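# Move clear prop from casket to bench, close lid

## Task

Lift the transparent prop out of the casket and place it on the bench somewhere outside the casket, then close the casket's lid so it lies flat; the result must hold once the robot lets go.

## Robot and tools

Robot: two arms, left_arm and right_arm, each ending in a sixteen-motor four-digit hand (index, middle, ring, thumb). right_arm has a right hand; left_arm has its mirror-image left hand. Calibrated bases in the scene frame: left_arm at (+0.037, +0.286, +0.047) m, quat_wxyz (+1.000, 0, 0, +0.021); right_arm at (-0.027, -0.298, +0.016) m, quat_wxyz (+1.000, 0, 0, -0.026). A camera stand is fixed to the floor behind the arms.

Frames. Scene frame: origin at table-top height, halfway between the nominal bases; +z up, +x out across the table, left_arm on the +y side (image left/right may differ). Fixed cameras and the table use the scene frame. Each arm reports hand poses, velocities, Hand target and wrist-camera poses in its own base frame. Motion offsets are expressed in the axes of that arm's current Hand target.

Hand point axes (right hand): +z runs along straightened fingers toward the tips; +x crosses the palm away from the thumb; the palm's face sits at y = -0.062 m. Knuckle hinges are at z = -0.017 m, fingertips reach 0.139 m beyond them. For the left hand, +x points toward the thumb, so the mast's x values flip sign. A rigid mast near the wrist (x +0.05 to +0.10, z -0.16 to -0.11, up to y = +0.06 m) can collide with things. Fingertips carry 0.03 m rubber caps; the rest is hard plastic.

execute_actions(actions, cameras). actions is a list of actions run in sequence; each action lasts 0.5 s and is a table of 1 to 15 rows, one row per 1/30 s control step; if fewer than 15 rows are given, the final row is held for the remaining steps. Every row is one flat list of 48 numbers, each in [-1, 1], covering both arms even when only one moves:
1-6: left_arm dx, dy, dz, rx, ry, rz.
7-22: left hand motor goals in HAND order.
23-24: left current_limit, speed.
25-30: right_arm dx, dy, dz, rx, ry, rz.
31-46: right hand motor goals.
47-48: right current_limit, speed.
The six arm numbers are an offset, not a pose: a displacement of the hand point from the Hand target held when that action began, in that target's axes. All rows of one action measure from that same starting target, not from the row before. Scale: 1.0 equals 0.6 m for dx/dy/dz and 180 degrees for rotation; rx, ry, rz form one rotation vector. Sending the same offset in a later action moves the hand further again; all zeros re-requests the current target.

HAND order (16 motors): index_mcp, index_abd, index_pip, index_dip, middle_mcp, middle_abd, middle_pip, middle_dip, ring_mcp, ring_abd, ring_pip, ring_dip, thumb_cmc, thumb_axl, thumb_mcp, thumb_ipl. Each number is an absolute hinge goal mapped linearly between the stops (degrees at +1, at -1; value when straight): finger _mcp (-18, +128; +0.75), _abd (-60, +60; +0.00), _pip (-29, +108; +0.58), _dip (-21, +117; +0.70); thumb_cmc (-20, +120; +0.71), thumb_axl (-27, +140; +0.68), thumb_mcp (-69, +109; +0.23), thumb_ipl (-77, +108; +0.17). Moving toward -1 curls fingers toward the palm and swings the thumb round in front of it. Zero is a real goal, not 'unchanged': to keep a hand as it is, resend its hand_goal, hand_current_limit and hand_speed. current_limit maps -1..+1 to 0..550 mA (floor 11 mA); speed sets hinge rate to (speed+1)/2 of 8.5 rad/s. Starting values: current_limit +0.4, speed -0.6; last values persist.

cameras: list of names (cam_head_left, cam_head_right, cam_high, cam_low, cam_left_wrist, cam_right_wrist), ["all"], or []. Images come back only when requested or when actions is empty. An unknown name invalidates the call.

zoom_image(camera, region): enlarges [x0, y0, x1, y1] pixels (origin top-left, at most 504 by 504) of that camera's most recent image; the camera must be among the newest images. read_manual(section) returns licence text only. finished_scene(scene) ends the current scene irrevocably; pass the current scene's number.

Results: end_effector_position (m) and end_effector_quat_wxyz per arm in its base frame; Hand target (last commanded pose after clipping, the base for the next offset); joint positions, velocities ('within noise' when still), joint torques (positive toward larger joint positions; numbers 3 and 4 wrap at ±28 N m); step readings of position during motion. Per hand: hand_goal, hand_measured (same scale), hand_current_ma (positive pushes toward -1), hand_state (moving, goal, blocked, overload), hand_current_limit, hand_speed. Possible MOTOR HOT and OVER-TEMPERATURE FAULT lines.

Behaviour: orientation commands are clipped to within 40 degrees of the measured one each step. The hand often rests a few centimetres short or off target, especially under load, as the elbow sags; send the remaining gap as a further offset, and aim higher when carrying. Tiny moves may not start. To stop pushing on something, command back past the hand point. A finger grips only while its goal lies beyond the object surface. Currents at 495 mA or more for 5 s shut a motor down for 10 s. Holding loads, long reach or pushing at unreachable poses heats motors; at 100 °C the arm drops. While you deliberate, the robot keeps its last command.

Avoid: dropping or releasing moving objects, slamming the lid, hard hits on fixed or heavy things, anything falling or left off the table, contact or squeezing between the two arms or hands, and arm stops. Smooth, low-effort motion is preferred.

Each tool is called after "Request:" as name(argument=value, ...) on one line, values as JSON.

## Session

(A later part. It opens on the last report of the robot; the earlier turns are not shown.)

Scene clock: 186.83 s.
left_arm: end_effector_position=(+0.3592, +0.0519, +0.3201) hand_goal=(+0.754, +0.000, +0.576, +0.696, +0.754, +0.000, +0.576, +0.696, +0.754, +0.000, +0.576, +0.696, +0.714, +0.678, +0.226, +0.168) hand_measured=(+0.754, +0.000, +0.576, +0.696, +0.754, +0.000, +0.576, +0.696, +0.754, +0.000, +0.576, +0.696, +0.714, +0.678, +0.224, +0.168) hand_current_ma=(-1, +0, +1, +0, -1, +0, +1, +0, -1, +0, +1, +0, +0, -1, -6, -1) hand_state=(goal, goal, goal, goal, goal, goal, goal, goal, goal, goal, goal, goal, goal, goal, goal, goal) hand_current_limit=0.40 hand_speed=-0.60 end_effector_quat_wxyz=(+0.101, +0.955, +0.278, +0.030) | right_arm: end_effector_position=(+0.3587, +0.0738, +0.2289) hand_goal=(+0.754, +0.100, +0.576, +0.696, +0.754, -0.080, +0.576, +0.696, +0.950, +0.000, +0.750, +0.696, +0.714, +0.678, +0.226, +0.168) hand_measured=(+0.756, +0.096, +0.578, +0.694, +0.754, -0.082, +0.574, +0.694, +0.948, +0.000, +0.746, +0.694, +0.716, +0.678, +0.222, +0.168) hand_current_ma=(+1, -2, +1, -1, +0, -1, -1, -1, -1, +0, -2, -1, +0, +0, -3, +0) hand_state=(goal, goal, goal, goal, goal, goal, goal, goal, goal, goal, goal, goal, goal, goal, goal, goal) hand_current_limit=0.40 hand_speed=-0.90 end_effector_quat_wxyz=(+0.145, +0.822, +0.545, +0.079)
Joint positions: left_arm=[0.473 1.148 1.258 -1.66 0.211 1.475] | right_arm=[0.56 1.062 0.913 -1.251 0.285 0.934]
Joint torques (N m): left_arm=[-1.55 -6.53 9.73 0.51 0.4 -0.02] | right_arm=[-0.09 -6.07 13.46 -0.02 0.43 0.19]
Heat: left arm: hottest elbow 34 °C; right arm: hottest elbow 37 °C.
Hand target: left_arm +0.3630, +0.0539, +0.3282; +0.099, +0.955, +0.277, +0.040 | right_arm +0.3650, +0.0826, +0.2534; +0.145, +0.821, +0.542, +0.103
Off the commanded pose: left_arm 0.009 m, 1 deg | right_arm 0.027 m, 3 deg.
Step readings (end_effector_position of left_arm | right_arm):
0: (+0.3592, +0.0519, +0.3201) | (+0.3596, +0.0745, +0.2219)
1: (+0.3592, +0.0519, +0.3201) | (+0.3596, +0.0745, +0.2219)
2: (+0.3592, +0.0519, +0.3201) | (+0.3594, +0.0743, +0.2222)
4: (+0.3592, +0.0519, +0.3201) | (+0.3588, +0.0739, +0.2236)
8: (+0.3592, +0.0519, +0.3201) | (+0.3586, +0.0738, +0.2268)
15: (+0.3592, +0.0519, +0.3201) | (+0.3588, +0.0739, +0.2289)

Request:
execute_actions(actions=[[[0,0,0,0,0,0,0.754,0,0.576,0.696,0.754,0,0.576,0.696,0.754,0,0.576,0.696,0.714,0.678,0.226,0.168,0.4,-0.6, 0.0010,-0.0100,0.0330,0,0,0,0.754,0.1,0.576,0.696,0.754,-0.08,0.576,0.696,0.95,0,0.75,0.696,0.714,0.678,0.226,0.168,0.4,-0.9],[0,0,0,0,0,0,0.754,0,0.576,0.696,0.754,0,0.576,0.696,0.754,0,0.576,0.696,0.714,0.678,0.226,0.168,0.4,-0.6, 0.0017,-0.0163,0.0542,0,0,0,0.754,0.1,0.576,0.696,0.754,-0.08,0.576,0.696,0.95,0,0.75,0.696,0.714,0.678,0.226,0.168,0.4,-0.9]]], cameras=["cam_right_wrist","cam_low"])

Request:
zoom_image(camera="cam_right_wrist", region=[240, 70, 360, 160])

Request:
zoom_image(camera="cam_low", region=[350, 235, 400, 285])

Scene clock: 189.10 s.
left_arm: end_effector_position=(+0.3592, +0.0519, +0.3201) hand_goal=(+0.754, +0.000, +0.576, +0.696, +0.754, +0.000, +0.576, +0.696, +0.754, +0.000, +0.576, +0.696, +0.714, +0.678, +0.226, +0.168) hand_measured=(+0.754, +0.000, +0.576, +0.696, +0.754, +0.000, +0.576, +0.696, +0.754, +0.000, +0.576, +0.696, +0.714, +0.678, +0.224, +0.168) hand_current_ma=(-1, +0, +1, +0, -1, +0, +1, +0, -1, +0, +1, +0, +0, -1, -6, -1) hand_state=(goal, goal, goal, goal, goal, goal, goal, goal, goal, goal, goal, goal, goal, goal, goal, goal) hand_current_limit=0.40 hand_speed=-0.60 end_effector_quat_wxyz=(+0.101, +0.955, +0.278, +0.030) | right_arm: end_effector_position=(+0.3666, +0.0788, +0.2255) hand_goal=(+0.754, +0.100, +0.576, +0.696, +0.754, -0.080, +0.576, +0.696, +0.950, +0.000, +0.750, +0.696, +0.714, +0.678, +0.226, +0.168) hand_measured=(+0.756, +0.096, +0.578, +0.694, +0.754, -0.082, +0.574, +0.694, +0.948, +0.000, +0.746, +0.694, +0.716, +0.678, +0.222, +0.168) hand_current_ma=(+1, -2, +1, -1, +0, -1, -1, -1, -1, +0, -2, -1, +0, +0, -3, +0) hand_state=(goal, goal, goal, goal, goal, goal, goal, goal, goal, goal, goal, goal, goal, goal, goal, goal) hand_current_limit=0.40 hand_speed=-0.90 end_effector_quat_wxyz=(+0.145, +0.822, +0.541, +0.104)
Joint positions: left_arm=[0.473 1.148 1.258 -1.66 0.211 1.475] | right_arm=[0.56 1.062 0.895 -1.182 0.285 0.934]
Joint torques (N m): left_arm=[-1.03 -6.36 9.57 0.55 0.42 0.02] | right_arm=[-0.38 -4.31 9.11 1.01 0.42 0.17]
Heat: left arm: hottest elbow 34 °C; right arm: hottest elbow 37 °C.
Hand target: left_arm +0.3630, +0.0539, +0.3282; +0.099, +0.955, +0.277, +0.040 | right_arm +0.3676, +0.0831, +0.2196; +0.145, +0.821, +0.542, +0.103
Off the commanded pose: left_arm 0.009 m, 1 deg | right_arm 0.007 m, 0 deg.
Step readings (end_effector_position of left_arm | right_arm):
0: (+0.3592, +0.0519, +0.3201) | (+0.3587, +0.0738, +0.2289)
1: (+0.3592, +0.0519, +0.3201) | (+0.3587, +0.0738, +0.2289)
2: (+0.3592, +0.0519, +0.3201) | (+0.3587, +0.0739, +0.2289)
4: (+0.3592, +0.0519, +0.3201) | (+0.3608, +0.0752, +0.2297)
8: (+0.3592, +0.0519, +0.3201) | (+0.3668, +0.0790, +0.2308)
15: (+0.3592, +0.0519, +0.3201) | (+0.3661, +0.0785, +0.2253)
Images, in order (width x height): cam_low 896x504, cam_right_wrist 672x504.

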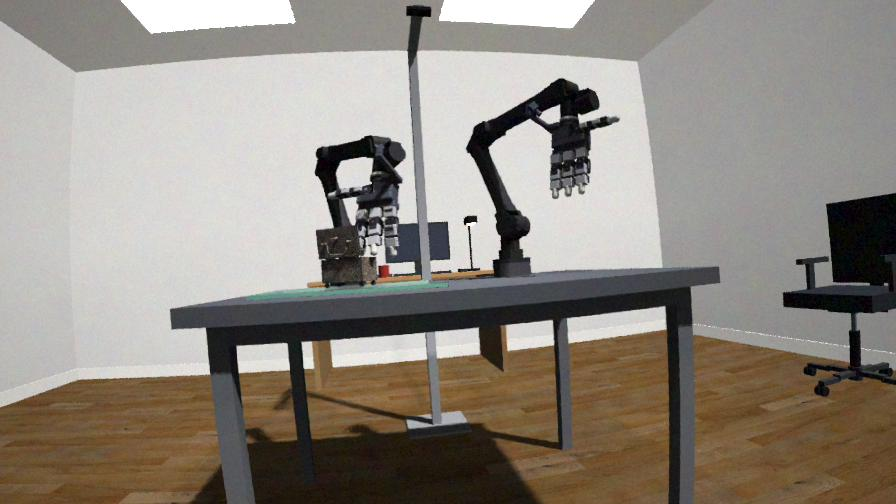

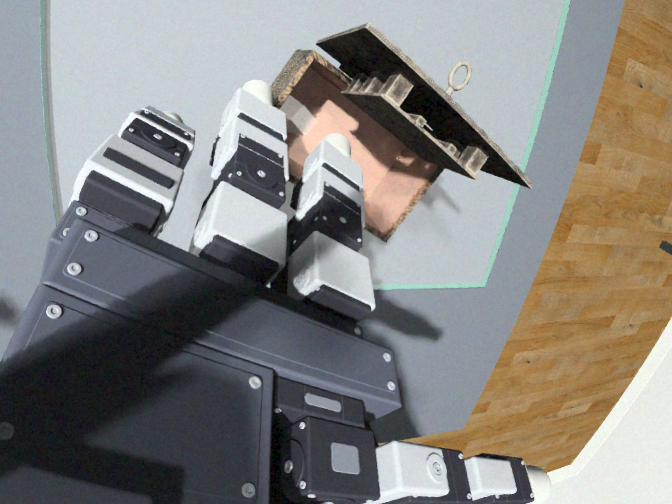

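Scaled by 4.200 from the camera's 672x504 image, which has a finer 960x720 frame.

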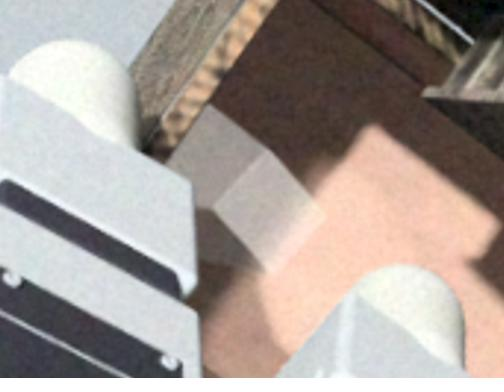

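Scaled by 10.080.

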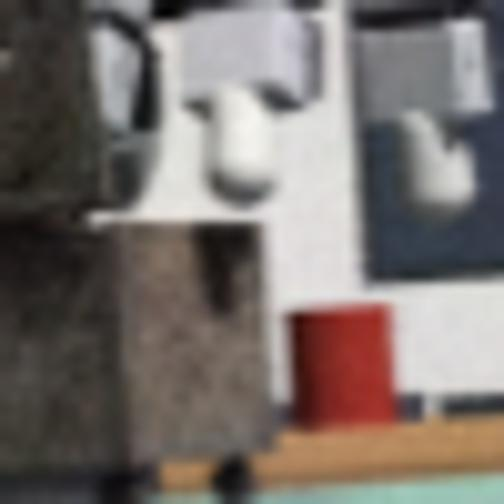

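Request:
execute_actions(actions=[[[0,0,0,0,0,0,0.754,0,0.576,0.696,0.754,0,0.576,0.696,0.754,0,0.576,0.696,0.714,0.678,0.226,0.168,0.4,-0.6, 0,-0.0023,0.0068,0,0,0,0.754,0.1,0.576,0.696,0.754,-0.08,0.576,0.696,0.95,0,0.75,0.696,0.714,0.678,0.226,0.168,0.4,-0.9]]], cameras=["cam_low"])

Request:
zoom_image(camera="cam_low", region=[350, 235, 400, 285])

Scene clock: 191.00 s.
left_arm: end_effector_position=(+0.3592, +0.0519, +0.3201) hand_goal=(+0.754, +0.000, +0.576, +0.696, +0.754, +0.000, +0.576, +0.696, +0.754, +0.000, +0.576, +0.696, +0.714, +0.678, +0.226, +0.168) hand_measured=(+0.754, +0.000, +0.576, +0.696, +0.754, +0.000, +0.576, +0.696, +0.754, +0.000, +0.576, +0.696, +0.714, +0.678, +0.224, +0.168) hand_current_ma=(-1, +0, +1, +0, -1, +0, +1, +0, -1, +0, +1, +0, +0, -1, -6, -1) hand_state=(goal, goal, goal, goal, goal, goal, goal, goal, goal, goal, goal, goal, goal, goal, goal, goal) hand_current_limit=0.40 hand_speed=-0.60 end_effector_quat_wxyz=(+0.101, +0.955, +0.278, +0.030) | right_arm: end_effector_position=(+0.3667, +0.0788, +0.2224) hand_goal=(+0.754, +0.100, +0.576, +0.696, +0.754, -0.080, +0.576, +0.696, +0.950, +0.000, +0.750, +0.696, +0.714, +0.678, +0.226, +0.168) hand_measured=(+0.756, +0.096, +0.578, +0.694, +0.754, -0.082, +0.574, +0.694, +0.948, +0.000, +0.746, +0.694, +0.716, +0.678, +0.222, +0.168) hand_current_ma=(+1, -2, +1, -1, +0, -1, -1, -1, -1, +0, -2, -1, +0, +0, -3, +0) hand_state=(goal, goal, goal, goal, goal, goal, goal, goal, goal, goal, goal, goal, goal, goal, goal, goal) hand_current_limit=0.40 hand_speed=-0.90 end_effector_quat_wxyz=(+0.145, +0.822, +0.541, +0.105)
Joint positions: left_arm=[0.473 1.148 1.258 -1.66 0.211 1.475] | right_arm=[0.56 1.062 0.885 -1.17 0.285 0.934]
Joint torques (N m): left_arm=[-1.14 -7.18 9.61 0.57 0.38 -0.02] | right_arm=[-0.32 -4.01 9.06 1.06 0.42 0.16]
Heat: left arm: hottest elbow 34 °C; right arm: hottest elbow 37 °C.
Hand target: left_arm +0.3630, +0.0539, +0.3282; +0.099, +0.955, +0.277, +0.040 | right_arm +0.3677, +0.0831, +0.2152; +0.145, +0.821, +0.542, +0.103
Off the commanded pose: left_arm 0.009 m, 1 deg | right_arm 0.008 m, 0 deg.
Step readings (end_effector_position of left_arm | right_arm):
0: (+0.3592, +0.0519, +0.3201) | (+0.3666, +0.0788, +0.2256)
1: (+0.3592, +0.0519, +0.3201) | (+0.3666, +0.0788, +0.2256)
2: (+0.3592, +0.0519, +0.3201) | (+0.3667, +0.0789, +0.2255)
4: (+0.3592, +0.0519, +0.3201) | (+0.3670, +0.0791, +0.2250)
8: (+0.3592, +0.0519, +0.3201) | (+0.3667, +0.0789, +0.2231)
15: (+0.3592, +0.0519, +0.3201) | (+0.3666, +0.0788, +0.2223)
Images, in order (width x height): cam_low 896x504.

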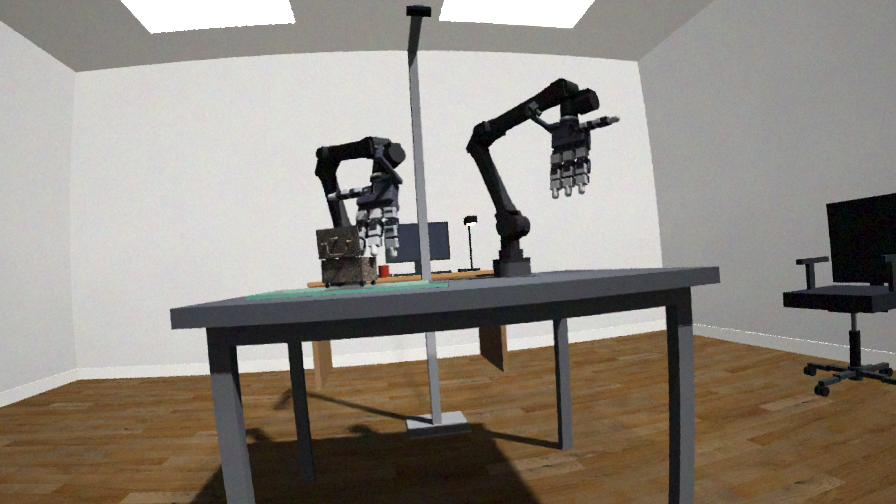

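Scaled by 10.080.

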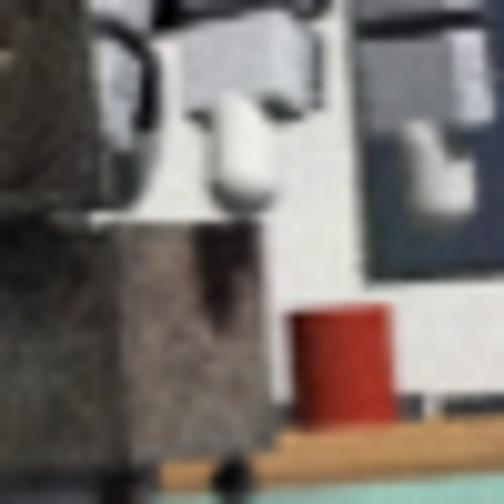

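Request:
execute_actions(actions=[[[0,0,0,0,0,0,0.754,0,0.576,0.696,0.754,0,0.576,0.696,0.754,0,0.576,0.696,0.714,0.678,0.226,0.168,0.4,-0.6, 0,-0.0012,0.0032,0,0,0,0.754,0.0,0.576,0.696,0.754,0.02,0.576,0.696,0.95,0,0.75,0.696,0.714,0.678,0.226,0.168,0.4,-0.93]],[[0,0,0,0,0,0,0.754,0,0.576,0.696,0.754,0,0.576,0.696,0.754,0,0.576,0.696,0.714,0.678,0.226,0.168,0.4,-0.6, 0,0,0,0,0,0,0.754,-0.15,0.576,0.696,0.754,0.19,0.576,0.696,0.95,0,0.75,0.696,0.714,0.678,0.226,0.168,0.4,-0.93]]], cameras=["cam_right_wrist","cam_low"])

Request:
zoom_image(camera="cam_right_wrist", region=[240, 70, 360, 160])

Request:
zoom_image(camera="cam_low", region=[350, 235, 400, 285])

Scene clock: 193.17 s.
left_arm: end_effector_position=(+0.3592, +0.0519, +0.3201) hand_goal=(+0.754, +0.000, +0.576, +0.696, +0.754, +0.000, +0.576, +0.696, +0.754, +0.000, +0.576, +0.696, +0.714, +0.678, +0.226, +0.168) hand_measured=(+0.754, +0.000, +0.576, +0.696, +0.754, +0.000, +0.576, +0.696, +0.754, +0.000, +0.576, +0.696, +0.714, +0.678, +0.224, +0.168) hand_current_ma=(-1, +0, +1, +0, -1, +0, +1, +0, -1, +0, +1, +0, +0, -1, -6, -1) hand_state=(goal, goal, goal, goal, goal, goal, goal, goal, goal, goal, goal, goal, goal, goal, goal, goal) hand_current_limit=0.40 hand_speed=-0.60 end_effector_quat_wxyz=(+0.101, +0.955, +0.278, +0.030) | right_arm: end_effector_position=(+0.3686, +0.0802, +0.2217) hand_goal=(+0.754, -0.150, +0.576, +0.696, +0.754, +0.190, +0.576, +0.696, +0.950, +0.000, +0.750, +0.696, +0.714, +0.678, +0.226, +0.168) hand_measured=(+0.752, -0.056, +0.576, +0.694, +0.756, +0.064, +0.576, +0.694, +0.948, +0.000, +0.746, +0.694, +0.716, +0.678, +0.222, +0.168) hand_current_ma=(-1, +198, +0, -1, +1, -306, +0, -1, -1, +0, -2, -1, +0, +0, -3, +0) hand_state=(goal, blocked, goal, goal, goal, blocked, goal, goal, goal, goal, goal, goal, goal, goal, goal, goal) hand_current_limit=0.40 hand_speed=-0.93 end_effector_quat_wxyz=(+0.145, +0.822, +0.540, +0.112)
Joint positions: left_arm=[0.473 1.148 1.258 -1.66 0.211 1.475] | right_arm=[0.56 1.062 0.881 -1.153 0.284 0.934]
Joint torques (N m): left_arm=[-0.73 -7.06 9.58 0.44 0.45 -0.06] | right_arm=[-0.38 -4.01 9.02 0.72 0.44 0.16]
Heat: left arm: hottest elbow 34 °C; right arm: hottest elbow 36 °C.
Hand target: left_arm +0.3630, +0.0539, +0.3282; +0.099, +0.955, +0.277, +0.040 | right_arm +0.3678, +0.0831, +0.2132; +0.145, +0.821, +0.542, +0.103
Off the commanded pose: left_arm 0.009 m, 1 deg | right_arm 0.009 m, 1 deg.
Step readings (end_effector_position of left_arm | right_arm):
0: (+0.3592, +0.0519, +0.3201) | (+0.3667, +0.0788, +0.2224)
1: (+0.3592, +0.0519, +0.3201) | (+0.3667, +0.0788, +0.2224)
2: (+0.3592, +0.0519, +0.3201) | (+0.3667, +0.0788, +0.2224)
4: (+0.3592, +0.0519, +0.3201) | (+0.3670, +0.0790, +0.2225)
8: (+0.3592, +0.0519, +0.3201) | (+0.3669, +0.0790, +0.2216)
15: (+0.3592, +0.0519, +0.3201) | (+0.3670, +0.0791, +0.2211)
16: (+0.3592, +0.0519, +0.3201) | (+0.3670, +0.0791, +0.2211)
17: (+0.3592, +0.0519, +0.3201) | (+0.3670, +0.0791, +0.2211)
19: (+0.3592, +0.0519, +0.3201) | (+0.3673, +0.0792, +0.2212)
23: (+0.3592, +0.0519, +0.3201) | (+0.3679, +0.0796, +0.2215)
30: (+0.3592, +0.0519, +0.3201) | (+0.3683, +0.0800, +0.2216)
Images, in order (width x height): cam_low 896x504, cam_right_wrist 672x504.

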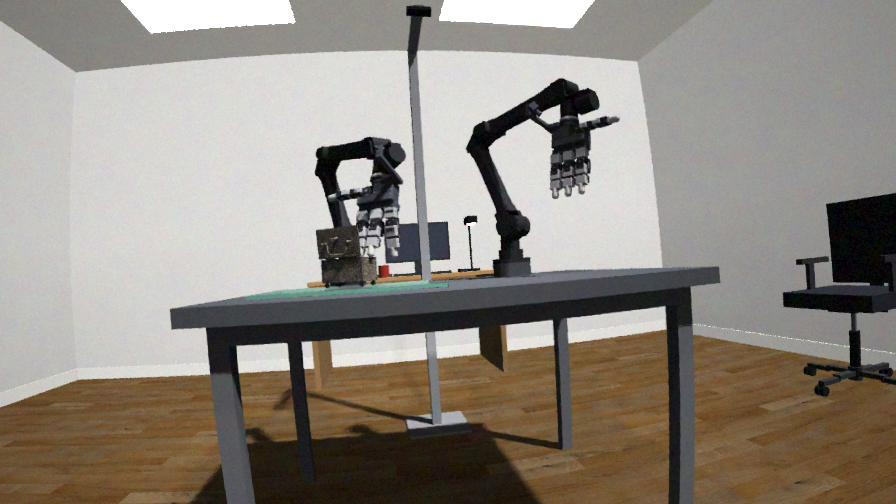

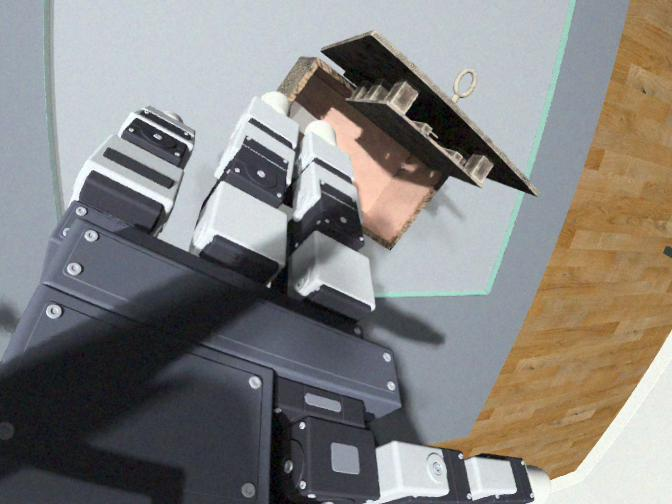

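Scaled by 4.200 from the camera's 672x504 image, which has a finer 960x720 frame.

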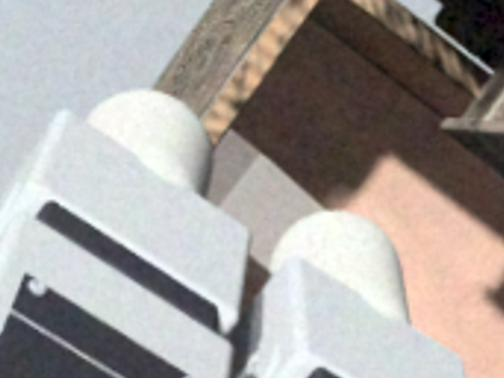

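Scaled by 10.080.

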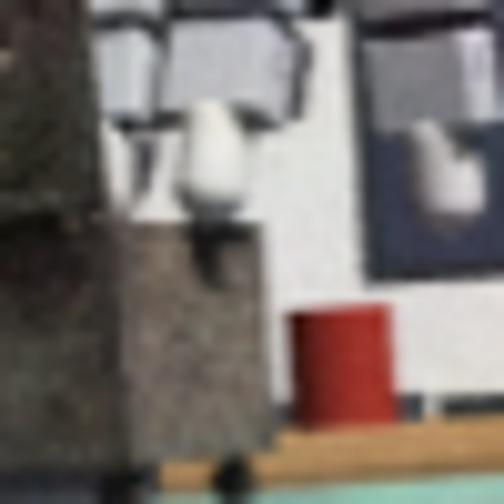

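Request:
execute_actions(actions=[[[0,0,0,0,0,0,0.754,0,0.576,0.696,0.754,0,0.576,0.696,0.754,0,0.576,0.696,0.714,0.678,0.226,0.168,0.4,-0.6, 0,0.0115,-0.0312,0,0,0,0.754,-0.17,0.576,0.696,0.754,0.2,0.576,0.696,0.95,0,0.75,0.696,0.714,0.678,0.226,0.168,0.4,-0.93]],[[0,0,0,0,0,0,0.754,0,0.576,0.696,0.754,0,0.576,0.696,0.754,0,0.576,0.696,0.714,0.678,0.226,0.168,0.4,-0.6, 0,0.0075,-0.0203,0,0,0,0.754,-0.17,0.576,0.696,0.754,0.2,0.576,0.696,0.95,0,0.75,0.696,0.714,0.678,0.226,0.168,0.4,-0.93]]], cameras=["cam_right_wrist","cam_low"])

Request:
zoom_image(camera="cam_right_wrist", region=[240, 70, 360, 160])

Request:
zoom_image(camera="cam_low", region=[350, 235, 400, 285])

Scene clock: 195.37 s.
left_arm: end_effector_position=(+0.3592, +0.0519, +0.3201) hand_goal=(+0.754, +0.000, +0.576, +0.696, +0.754, +0.000, +0.576, +0.696, +0.754, +0.000, +0.576, +0.696, +0.714, +0.678, +0.226, +0.168) hand_measured=(+0.754, +0.000, +0.576, +0.696, +0.754, +0.000, +0.576, +0.696, +0.754, +0.000, +0.576, +0.696, +0.714, +0.678, +0.224, +0.168) hand_current_ma=(-1, +0, +1, +0, -1, +0, +1, +0, -1, +0, +1, +0, +0, -1, -6, -1) hand_state=(goal, goal, goal, goal, goal, goal, goal, goal, goal, goal, goal, goal, goal, goal, goal, goal) hand_current_limit=0.40 hand_speed=-0.60 end_effector_quat_wxyz=(+0.101, +0.955, +0.278, +0.030) | right_arm: end_effector_position=(+0.3591, +0.0742, +0.2234) hand_goal=(+0.754, -0.170, +0.576, +0.696, +0.754, +0.200, +0.576, +0.696, +0.950, +0.000, +0.750, +0.696, +0.714, +0.678, +0.226, +0.168) hand_measured=(+0.748, -0.056, +0.572, +0.694, +0.764, +0.076, +0.580, +0.696, +0.948, +0.000, +0.746, +0.694, +0.716, +0.678, +0.222, +0.168) hand_current_ma=(-5, +264, -2, -1, +8, -301, +1, +0, -1, +0, -1, -1, +0, +0, -3, +0) hand_state=(goal, blocked, goal, goal, goal, blocked, goal, goal, goal, goal, goal, goal, goal, goal, goal, goal) hand_current_limit=0.40 hand_speed=-0.93 end_effector_quat_wxyz=(+0.145, +0.822, +0.545, +0.082)
Joint positions: left_arm=[0.473 1.148 1.258 -1.66 0.211 1.475] | right_arm=[0.56 1.062 0.897 -1.229 0.285 0.934]
Joint torques (N m): left_arm=[-1.55 -6.95 9.68 0.46 0.41 -0.01] | right_arm=[-0.26 -5.36 13.65 0.05 0.4 0.15]
Heat: left arm: hottest elbow 34 °C; right arm: hottest elbow 36 °C.
Hand target: left_arm +0.3630, +0.0539, +0.3282; +0.099, +0.955, +0.277, +0.040 | right_arm +0.3675, +0.0828, +0.2462; +0.145, +0.822, +0.542, +0.103
Off the commanded pose: left_arm 0.009 m, 1 deg | right_arm 0.026 m, 2 deg.
Step readings (end_effector_position of left_arm | right_arm):
0: (+0.3592, +0.0519, +0.3201) | (+0.3686, +0.0802, +0.2217)
1: (+0.3592, +0.0519, +0.3201) | (+0.3686, +0.0802, +0.2217)
2: (+0.3592, +0.0519, +0.3201) | (+0.3686, +0.0802, +0.2217)
4: (+0.3592, +0.0519, +0.3201) | (+0.3678, +0.0797, +0.2214)
8: (+0.3592, +0.0519, +0.3201) | (+0.3660, +0.0787, +0.2212)
15: (+0.3592, +0.0519, +0.3201) | (+0.3650, +0.0780, +0.2222)
16: (+0.3592, +0.0519, +0.3201) | (+0.3651, +0.0780, +0.2223)
17: (+0.3592, +0.0519, +0.3201) | (+0.3647, +0.0777, +0.2228)
19: (+0.3592, +0.0519, +0.3201) | (+0.3629, +0.0766, +0.2230)
23: (+0.3592, +0.0519, +0.3201) | (+0.3597, +0.0746, +0.2224)
30: (+0.3592, +0.0519, +0.3201) | (+0.3589, +0.0740, +0.2227)
Images, in order (width x height): cam_low 896x504, cam_right_wrist 672x504.

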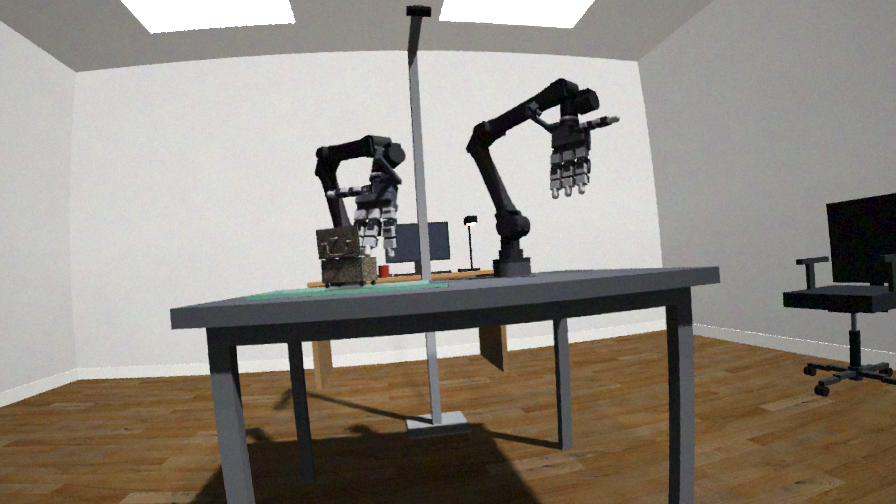

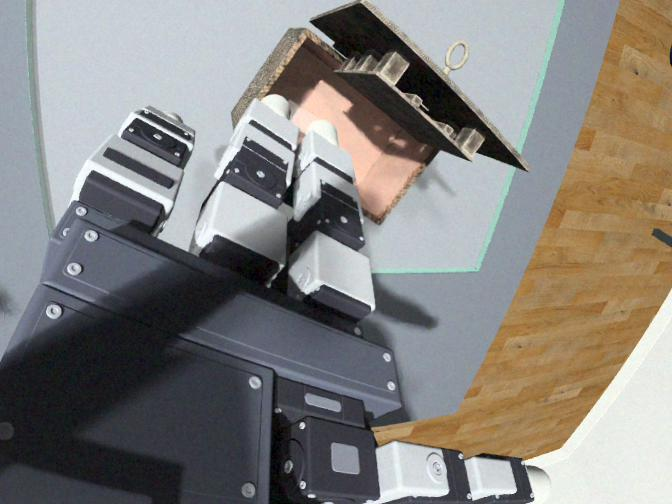

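Scaled by 4.200 from the camera's 672x504 image, which has a finer 960x720 frame.

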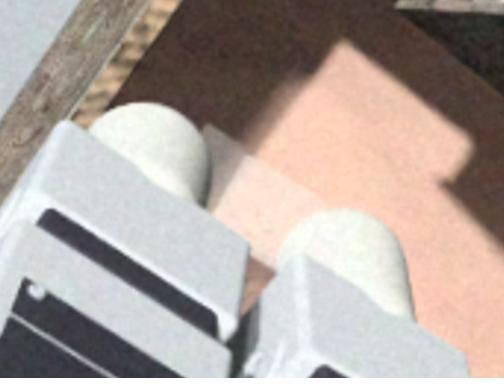

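Scaled by 10.080.

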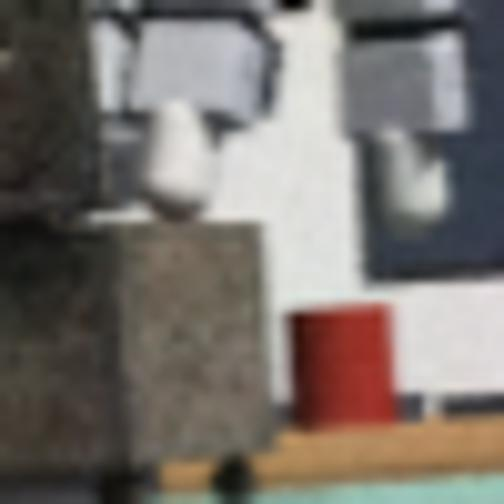

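Request:
execute_actions(actions=[[[0,0,0,0,0,0,0.754,0,0.576,0.696,0.754,0,0.576,0.696,0.754,0,0.576,0.696,0.714,0.678,0.226,0.168,0.4,-0.6, 0,0.0086,-0.0234,0,0,0,0.754,-0.17,0.576,0.696,0.754,0.2,0.576,0.696,0.95,0,0.75,0.696,0.714,0.678,0.226,0.168,0.4,-0.93]]], cameras=["cam_right_wrist","cam_low","cam_high"])

Request:
zoom_image(camera="cam_right_wrist", region=[240, 70, 360, 160])

Request:
zoom_image(camera="cam_high", region=[325, 150, 375, 200])

Scene clock: 196.67 s.
left_arm: end_effector_position=(+0.3592, +0.0519, +0.3201) hand_goal=(+0.754, +0.000, +0.576, +0.696, +0.754, +0.000, +0.576, +0.696, +0.754, +0.000, +0.576, +0.696, +0.714, +0.678, +0.226, +0.168) hand_measured=(+0.754, +0.000, +0.576, +0.696, +0.754, +0.000, +0.576, +0.696, +0.754, +0.000, +0.576, +0.696, +0.714, +0.678, +0.224, +0.168) hand_current_ma=(-1, +0, +1, +0, -1, +0, +1, +0, -1, +0, +1, +0, +0, -1, -6, -1) hand_state=(goal, goal, goal, goal, goal, goal, goal, goal, goal, goal, goal, goal, goal, goal, goal, goal) hand_current_limit=0.40 hand_speed=-0.60 end_effector_quat_wxyz=(+0.101, +0.955, +0.278, +0.030) | right_arm: end_effector_position=(+0.3605, +0.0751, +0.2376) hand_goal=(+0.754, -0.170, +0.576, +0.696, +0.754, +0.200, +0.576, +0.696, +0.950, +0.000, +0.750, +0.696, +0.714, +0.678, +0.226, +0.168) hand_measured=(+0.748, -0.056, +0.572, +0.694, +0.764, +0.076, +0.580, +0.696, +0.948, +0.000, +0.746, +0.694, +0.716, +0.678, +0.222, +0.168) hand_current_ma=(-5, +264, -2, -1, +9, -297, +2, +0, -1, +0, -1, -1, +0, +0, -3, +0) hand_state=(goal, blocked, goal, goal, goal, blocked, goal, goal, goal, goal, goal, goal, goal, goal, goal, goal) hand_current_limit=0.40 hand_speed=-0.93 end_effector_quat_wxyz=(+0.145, +0.822, +0.545, +0.081)
Joint positions: left_arm=[0.473 1.148 1.258 -1.66 0.211 1.475] | right_arm=[0.56 1.062 0.935 -1.269 0.285 0.934]
Joint torques (N m): left_arm=[-1.03 -7.18 9.61 0.51 0.38 -0.05] | right_arm=[-0.44 -5.83 13.53 0.01 0.39 0.15]
Heat: left arm: hottest elbow 34 °C; right arm: hottest elbow 37 °C.
Hand target: left_arm +0.3630, +0.0539, +0.3282; +0.099, +0.955, +0.277, +0.040 | right_arm +0.3673, +0.0827, +0.2610; +0.145, +0.822, +0.542, +0.103
Off the commanded pose: left_arm 0.009 m, 1 deg | right_arm 0.026 m, 3 deg.
Step readings (end_effector_position of left_arm | right_arm):
0: (+0.3592, +0.0519, +0.3201) | (+0.3591, +0.0742, +0.2234)
1: (+0.3592, +0.0519, +0.3201) | (+0.3590, +0.0741, +0.2233)
2: (+0.3592, +0.0519, +0.3201) | (+0.3587, +0.0739, +0.2238)
4: (+0.3592, +0.0519, +0.3201) | (+0.3581, +0.0735, +0.2262)
8: (+0.3592, +0.0519, +0.3201) | (+0.3597, +0.0746, +0.2339)
15: (+0.3592, +0.0519, +0.3201) | (+0.3607, +0.0752, +0.2377)
Images, in order (width x height): cam_high 896x504, cam_low 896x504, cam_right_wrist 672x504.

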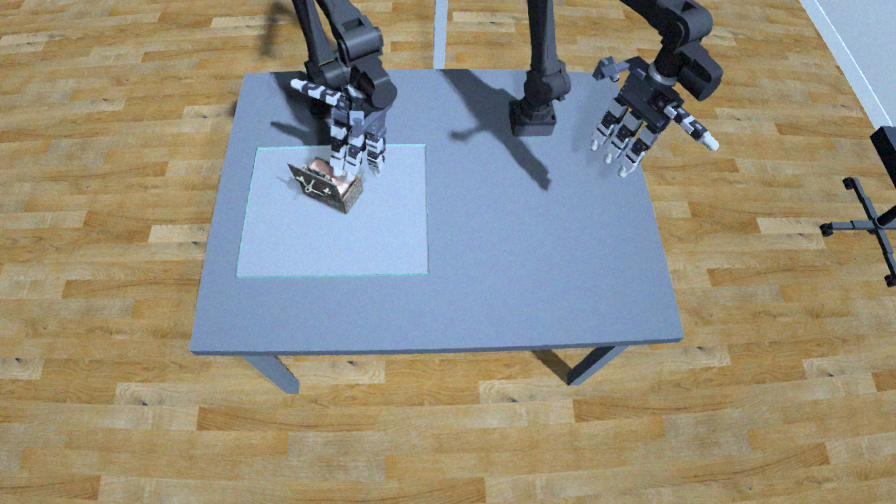

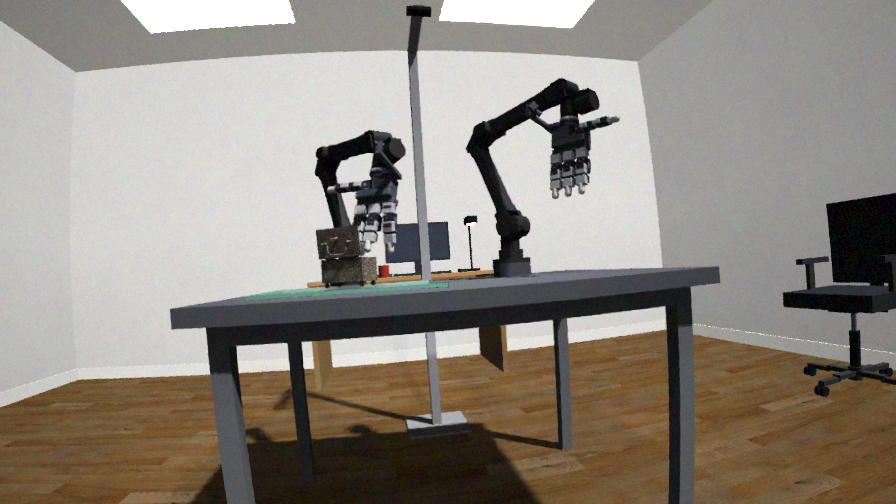

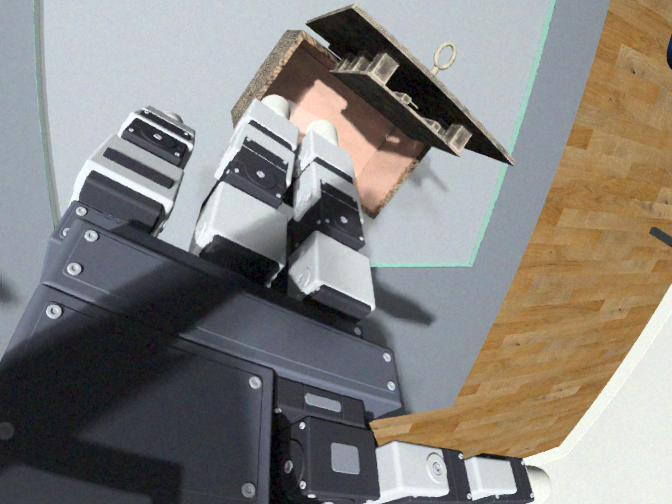

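Scaled by 4.200 from the camera's 672x504 image, which has a finer 960x720 frame.

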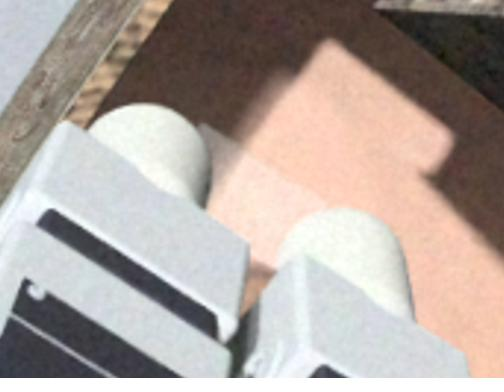

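Scaled by 10.080.

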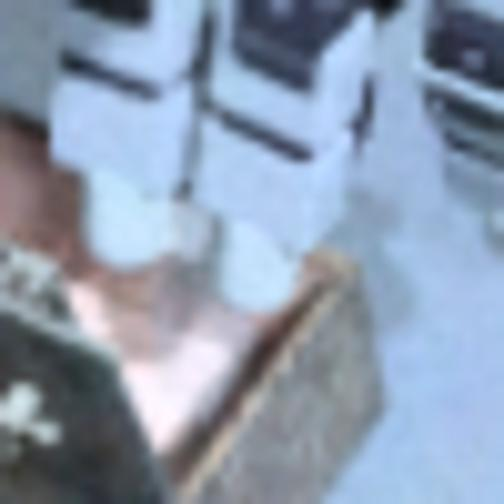

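Request:
execute_actions(actions=[[[0,0,0,0,0,0,0.754,0,0.576,0.696,0.754,0,0.576,0.696,0.754,0,0.576,0.696,0.714,0.678,0.226,0.168,0.4,-0.6, -0.0165,-0.0053,0.0048,0,0,0,0.754,-0.17,0.576,0.696,0.754,0.2,0.576,0.696,0.95,0,0.75,0.696,0.714,0.678,0.226,0.168,0.4,-0.93]],[[0,0,0,0,0,0,0.754,0,0.576,0.696,0.754,0,0.576,0.696,0.754,0,0.576,0.696,0.714,0.678,0.226,0.168,0.4,-0.6, -0.0165,-0.0088,0.0141,0,0,0,0.754,-0.17,0.576,0.696,0.754,0.2,0.576,0.696,0.95,0,0.75,0.696,0.714,0.678,0.226,0.168,0.4,-0.93]]], cameras=["cam_right_wrist"])

Request:
zoom_image(camera="cam_right_wrist", region=[240, 70, 360, 160])

Scene clock: 200.90 s.
left_arm: end_effector_position=(+0.3592, +0.0519, +0.3201) hand_goal=(+0.754, +0.000, +0.576, +0.696, +0.754, +0.000, +0.576, +0.696, +0.754, +0.000, +0.576, +0.696, +0.714, +0.678, +0.226, +0.168) hand_measured=(+0.754, +0.000, +0.576, +0.696, +0.754, +0.000, +0.576, +0.696, +0.754, +0.000, +0.576, +0.696, +0.714, +0.678, +0.224, +0.168) hand_current_ma=(-1, +0, +1, +0, -1, +0, +1, +0, -1, +0, +1, +0, +0, -1, -6, -1) hand_state=(goal, goal, goal, goal, goal, goal, goal, goal, goal, goal, goal, goal, goal, goal, goal, goal) hand_current_limit=0.40 hand_speed=-0.60 end_effector_quat_wxyz=(+0.101, +0.955, +0.278, +0.030) | right_arm: end_effector_position=(+0.3542, +0.0698, +0.2462) hand_goal=(+0.754, -0.170, +0.576, +0.696, +0.754, +0.200, +0.576, +0.696, +0.950, +0.000, +0.750, +0.696, +0.714, +0.678, +0.226, +0.168) hand_measured=(+0.748, -0.056, +0.572, +0.694, +0.764, +0.076, +0.580, +0.696, +0.948, +0.000, +0.746, +0.694, +0.716, +0.678, +0.222, +0.168) hand_current_ma=(-5, +264, -2, -1, +9, -297, +2, +0, -1, +0, -1, -1, +0, +0, -3, +0) hand_state=(goal, blocked, goal, goal, goal, blocked, goal, goal, goal, goal, goal, goal, goal, goal, goal, goal) hand_current_limit=0.40 hand_speed=-0.93 end_effector_quat_wxyz=(+0.144, +0.821, +0.544, +0.096)
Joint positions: left_arm=[0.473 1.148 1.258 -1.66 0.211 1.475] | right_arm=[0.554 1.017 0.923 -1.269 0.282 0.926]
Joint torques (N m): left_arm=[-1.26 -6.71 9.69 0.43 0.43 -0.04] | right_arm=[-2.14 -5.54 9.24 0.99 0.32 -0.05]
Heat: left arm: hottest elbow 34 °C; right arm: hottest elbow 37 °C.
Hand target: left_arm +0.3630, +0.0539, +0.3282; +0.099, +0.955, +0.277, +0.040 | right_arm +0.3560, +0.0661, +0.2472; +0.145, +0.822, +0.542, +0.103
Off the commanded pose: left_arm 0.009 m, 1 deg | right_arm 0.004 m, 1 deg.
Step readings (end_effector_position of left_arm | right_arm):
0: (+0.3592, +0.0519, +0.3201) | (+0.3604, +0.0750, +0.2376)
1: (+0.3592, +0.0519, +0.3201) | (+0.3604, +0.0750, +0.2376)
2: (+0.3592, +0.0519, +0.3201) | (+0.3604, +0.0750, +0.2376)
4: (+0.3592, +0.0519, +0.3201) | (+0.3601, +0.0749, +0.2385)
8: (+0.3592, +0.0519, +0.3201) | (+0.3590, +0.0742, +0.2422)
15: (+0.3592, +0.0519, +0.3201) | (+0.3583, +0.0738, +0.2445)
16: (+0.3592, +0.0519, +0.3201) | (+0.3583, +0.0738, +0.2445)
17: (+0.3592, +0.0519, +0.3201) | (+0.3583, +0.0739, +0.2446)
19: (+0.3592, +0.0519, +0.3201) | (+0.3580, +0.0739, +0.2454)
23: (+0.3592, +0.0519, +0.3201) | (+0.3556, +0.0716, +0.2471)
30: (+0.3592, +0.0519, +0.3201) | (+0.3542, +0.0697, +0.2464)
Images, in order (width x height): cam_right_wrist 672x504.

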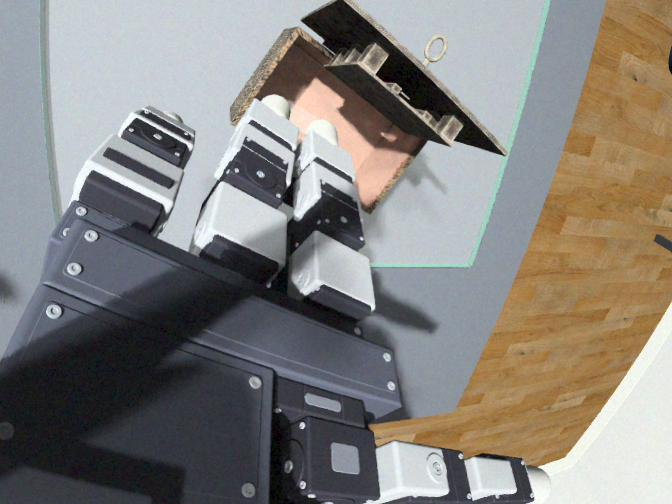

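Scaled by 4.200 from the camera's 672x504 image, which has a finer 960x720 frame.

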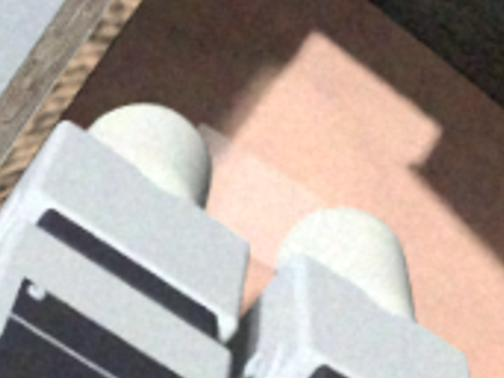

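Request:
execute_actions(actions=[[[0,0,0,0,0,0,0.754,0,0.576,0.696,0.754,0,0.576,0.696,0.754,0,0.576,0.696,0.714,0.678,0.226,0.168,0.4,-0.6, 0,0.0115,-0.0312,0,0,0,0.754,-0.17,0.576,0.696,0.754,0.2,0.576,0.696,0.95,0,0.75,0.696,0.714,0.678,0.226,0.168,0.4,-0.93]],[[0,0,0,0,0,0,0.754,0,0.576,0.696,0.754,0,0.576,0.696,0.754,0,0.576,0.696,0.714,0.678,0.226,0.168,0.4,-0.6, 0,0.0144,-0.039,0,0,0,0.754,-0.17,0.576,0.696,0.754,0.2,0.576,0.696,0.95,0,0.75,0.696,0.714,0.678,0.226,0.168,0.4,-0.93]],[[0,0,0,0,0,0,0.754,0,0.576,0.696,0.754,0,0.576,0.696,0.754,0,0.576,0.696,0.714,0.678,0.226,0.168,0.4,-0.6, 0,0.0144,-0.039,0,0,0,0.754,-0.17,0.576,0.696,0.754,0.2,0.576,0.696,0.95,0,0.75,0.696,0.714,0.678,0.226,0.168,0.4,-0.93]]], cameras=["cam_right_wrist","cam_high","cam_low"])

Request:
zoom_image(camera="cam_right_wrist", region=[240, 70, 360, 160])

Request:
zoom_image(camera="cam_low", region=[330, 205, 420, 285])

Scene clock: 204.33 s.
left_arm: end_effector_position=(+0.3592, +0.0519, +0.3201) hand_goal=(+0.754, +0.000, +0.576, +0.696, +0.754, +0.000, +0.576, +0.696, +0.754, +0.000, +0.576, +0.696, +0.714, +0.678, +0.226, +0.168) hand_measured=(+0.754, +0.000, +0.576, +0.696, +0.754, +0.000, +0.576, +0.696, +0.754, +0.000, +0.576, +0.696, +0.714, +0.678, +0.224, +0.168) hand_current_ma=(-1, +0, +1, +0, -1, +0, +1, +0, -1, +0, +1, +0, +0, -1, -6, -1) hand_state=(goal, goal, goal, goal, goal, goal, goal, goal, goal, goal, goal, goal, goal, goal, goal, goal) hand_current_limit=0.40 hand_speed=-0.60 end_effector_quat_wxyz=(+0.101, +0.955, +0.278, +0.030) | right_arm: end_effector_position=(+0.3484, +0.0660, +0.2951) hand_goal=(+0.754, -0.170, +0.576, +0.696, +0.754, +0.200, +0.576, +0.696, +0.950, +0.000, +0.750, +0.696, +0.714, +0.678, +0.226, +0.168) hand_measured=(+0.746, -0.056, +0.572, +0.694, +0.766, +0.078, +0.582, +0.698, +0.948, +0.000, +0.746, +0.694, +0.716, +0.678, +0.222, +0.168) hand_current_ma=(-6, +264, -2, -1, +11, -294, +3, +0, -1, +0, -1, -1, +0, +0, -3, +0) hand_state=(goal, blocked, goal, goal, goal, blocked, goal, goal, goal, goal, goal, goal, goal, goal, goal, goal) hand_current_limit=0.40 hand_speed=-0.93 end_effector_quat_wxyz=(+0.144, +0.821, +0.546, +0.086)
Joint positions: left_arm=[0.473 1.148 1.258 -1.66 0.211 1.475] | right_arm=[0.553 1.005 1.048 -1.426 0.282 0.924]
Joint torques (N m): left_arm=[-1.79 -6.48 9.59 0.36 0.39 -0.03] | right_arm=[-2.26 -4.6 13.64 0.05 0.32 -0.06]
Heat: left arm: hottest elbow 34 °C; right arm: hottest elbow 37 °C.
Hand target: left_arm +0.3630, +0.0539, +0.3282; +0.099, +0.955, +0.277, +0.040 | right_arm +0.3555, +0.0654, +0.3170; +0.145, +0.822, +0.542, +0.103
Off the commanded pose: left_arm 0.009 m, 1 deg | right_arm 0.023 m, 2 deg.
Step readings (end_effector_position of left_arm | right_arm):
0: (+0.3592, +0.0519, +0.3201) | (+0.3542, +0.0698, +0.2462)
1: (+0.3592, +0.0519, +0.3201) | (+0.3542, +0.0698, +0.2462)
2: (+0.3592, +0.0519, +0.3201) | (+0.3542, +0.0698, +0.2462)
4: (+0.3592, +0.0519, +0.3201) | (+0.3536, +0.0695, +0.2459)
8: (+0.3592, +0.0519, +0.3201) | (+0.3508, +0.0677, +0.2452)
15: (+0.3592, +0.0519, +0.3201) | (+0.3493, +0.0668, +0.2454)
16: (+0.3592, +0.0519, +0.3201) | (+0.3491, +0.0667, +0.2454)
17: (+0.3592, +0.0519, +0.3201) | (+0.3486, +0.0664, +0.2458)
19: (+0.3592, +0.0519, +0.3201) | (+0.3466, +0.0652, +0.2486)
23: (+0.3592, +0.0519, +0.3201) | (+0.3473, +0.0654, +0.2603)
30: (+0.3592, +0.0519, +0.3201) | (+0.3483, +0.0661, +0.2692)
31: (+0.3592, +0.0519, +0.3201) | (+0.3480, +0.0659, +0.2691)
32: (+0.3592, +0.0519, +0.3201) | (+0.3474, +0.0655, +0.2697)
34: (+0.3592, +0.0519, +0.3201) | (+0.3459, +0.0646, +0.2736)
38: (+0.3592, +0.0519, +0.3201) | (+0.3476, +0.0655, +0.2877)
45: (+0.3592, +0.0519, +0.3201) | (+0.3487, +0.0662, +0.2953)
Images, in order (width x height): cam_high 896x504, cam_low 896x504, cam_right_wrist 672x504.

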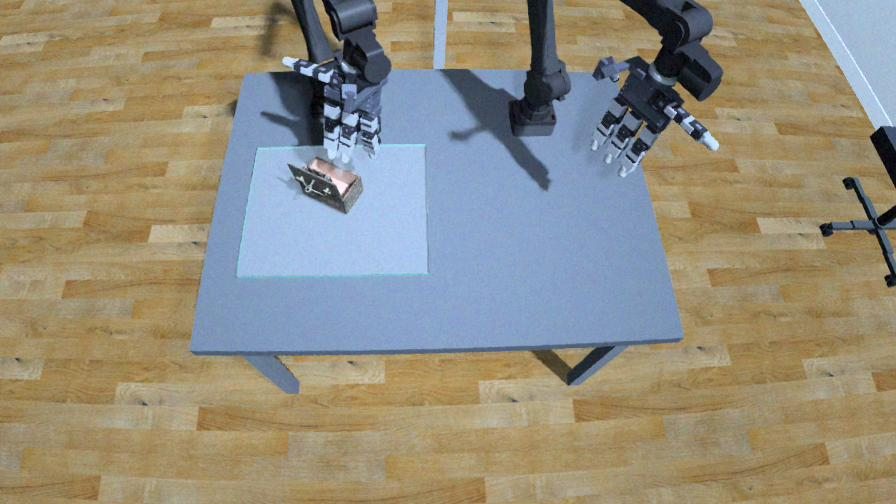

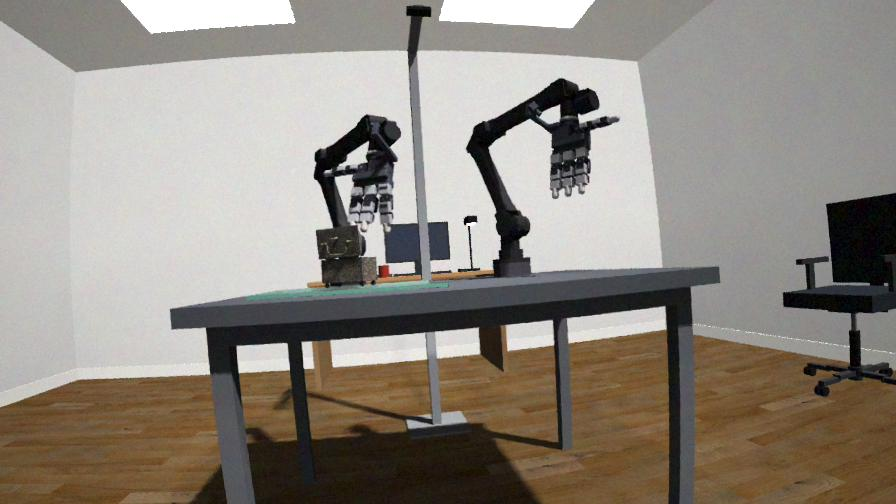

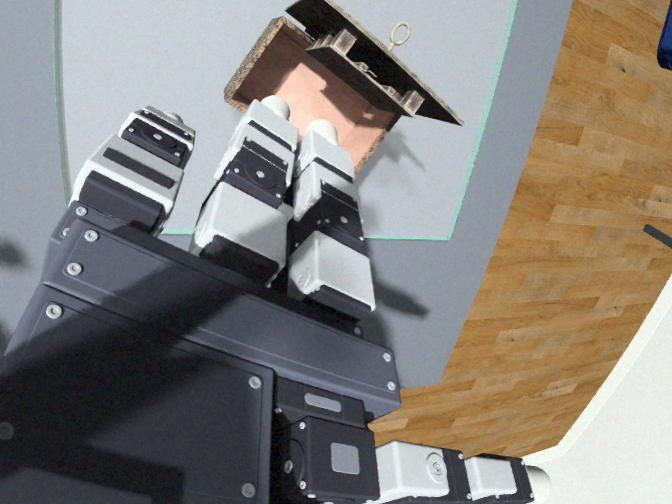

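Scaled by 4.200 from the camera's 672x504 image, which has a finer 960x720 frame.

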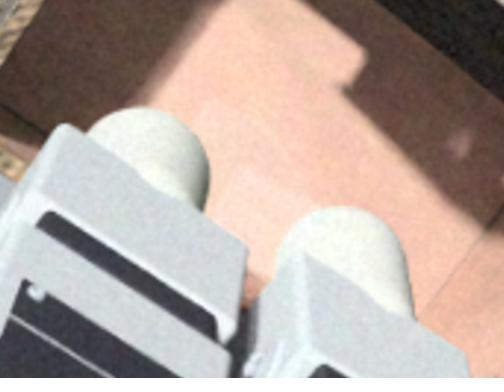

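Scaled by 5.600.

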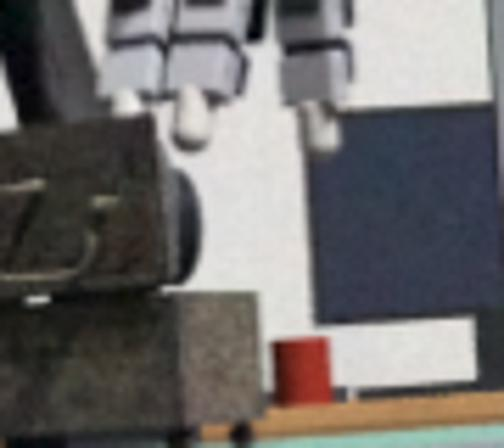

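Request:
zoom_image(camera="cam_low", region=[345, 215, 385, 260])

Request:
zoom_image(camera="cam_high", region=[315, 130, 375, 190])

Request:
zoom_image(camera="cam_right_wrist", region=[270, 90, 340, 150])

Scaled by 11.200.

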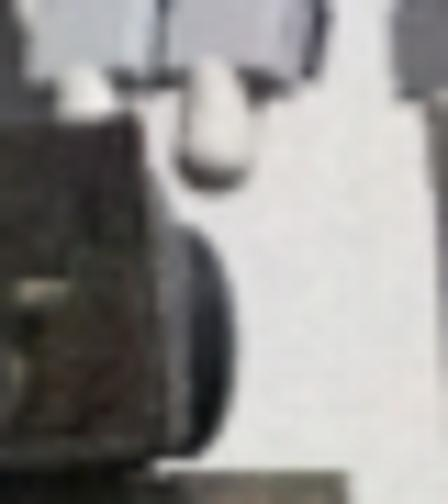

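Scaled by 8.400.

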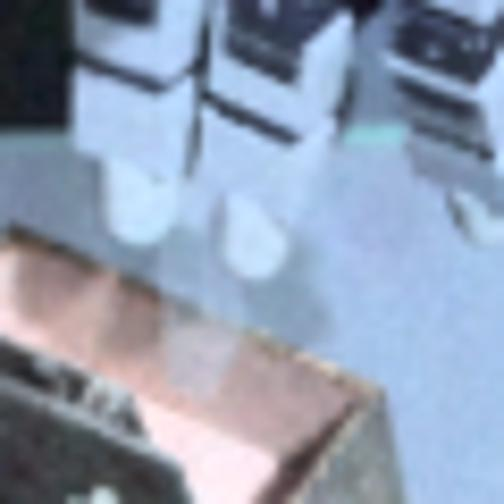

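Scaled by 7.200 from the camera's 672x504 image, which has a finer 960x720 frame.

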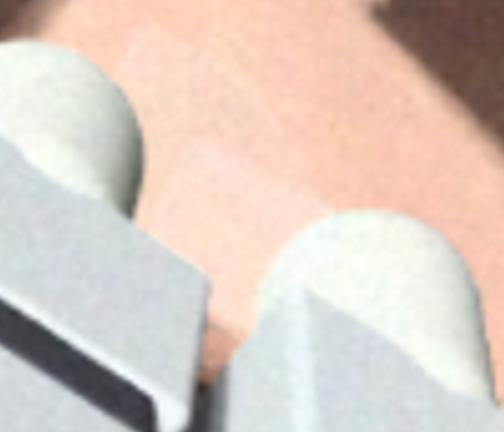

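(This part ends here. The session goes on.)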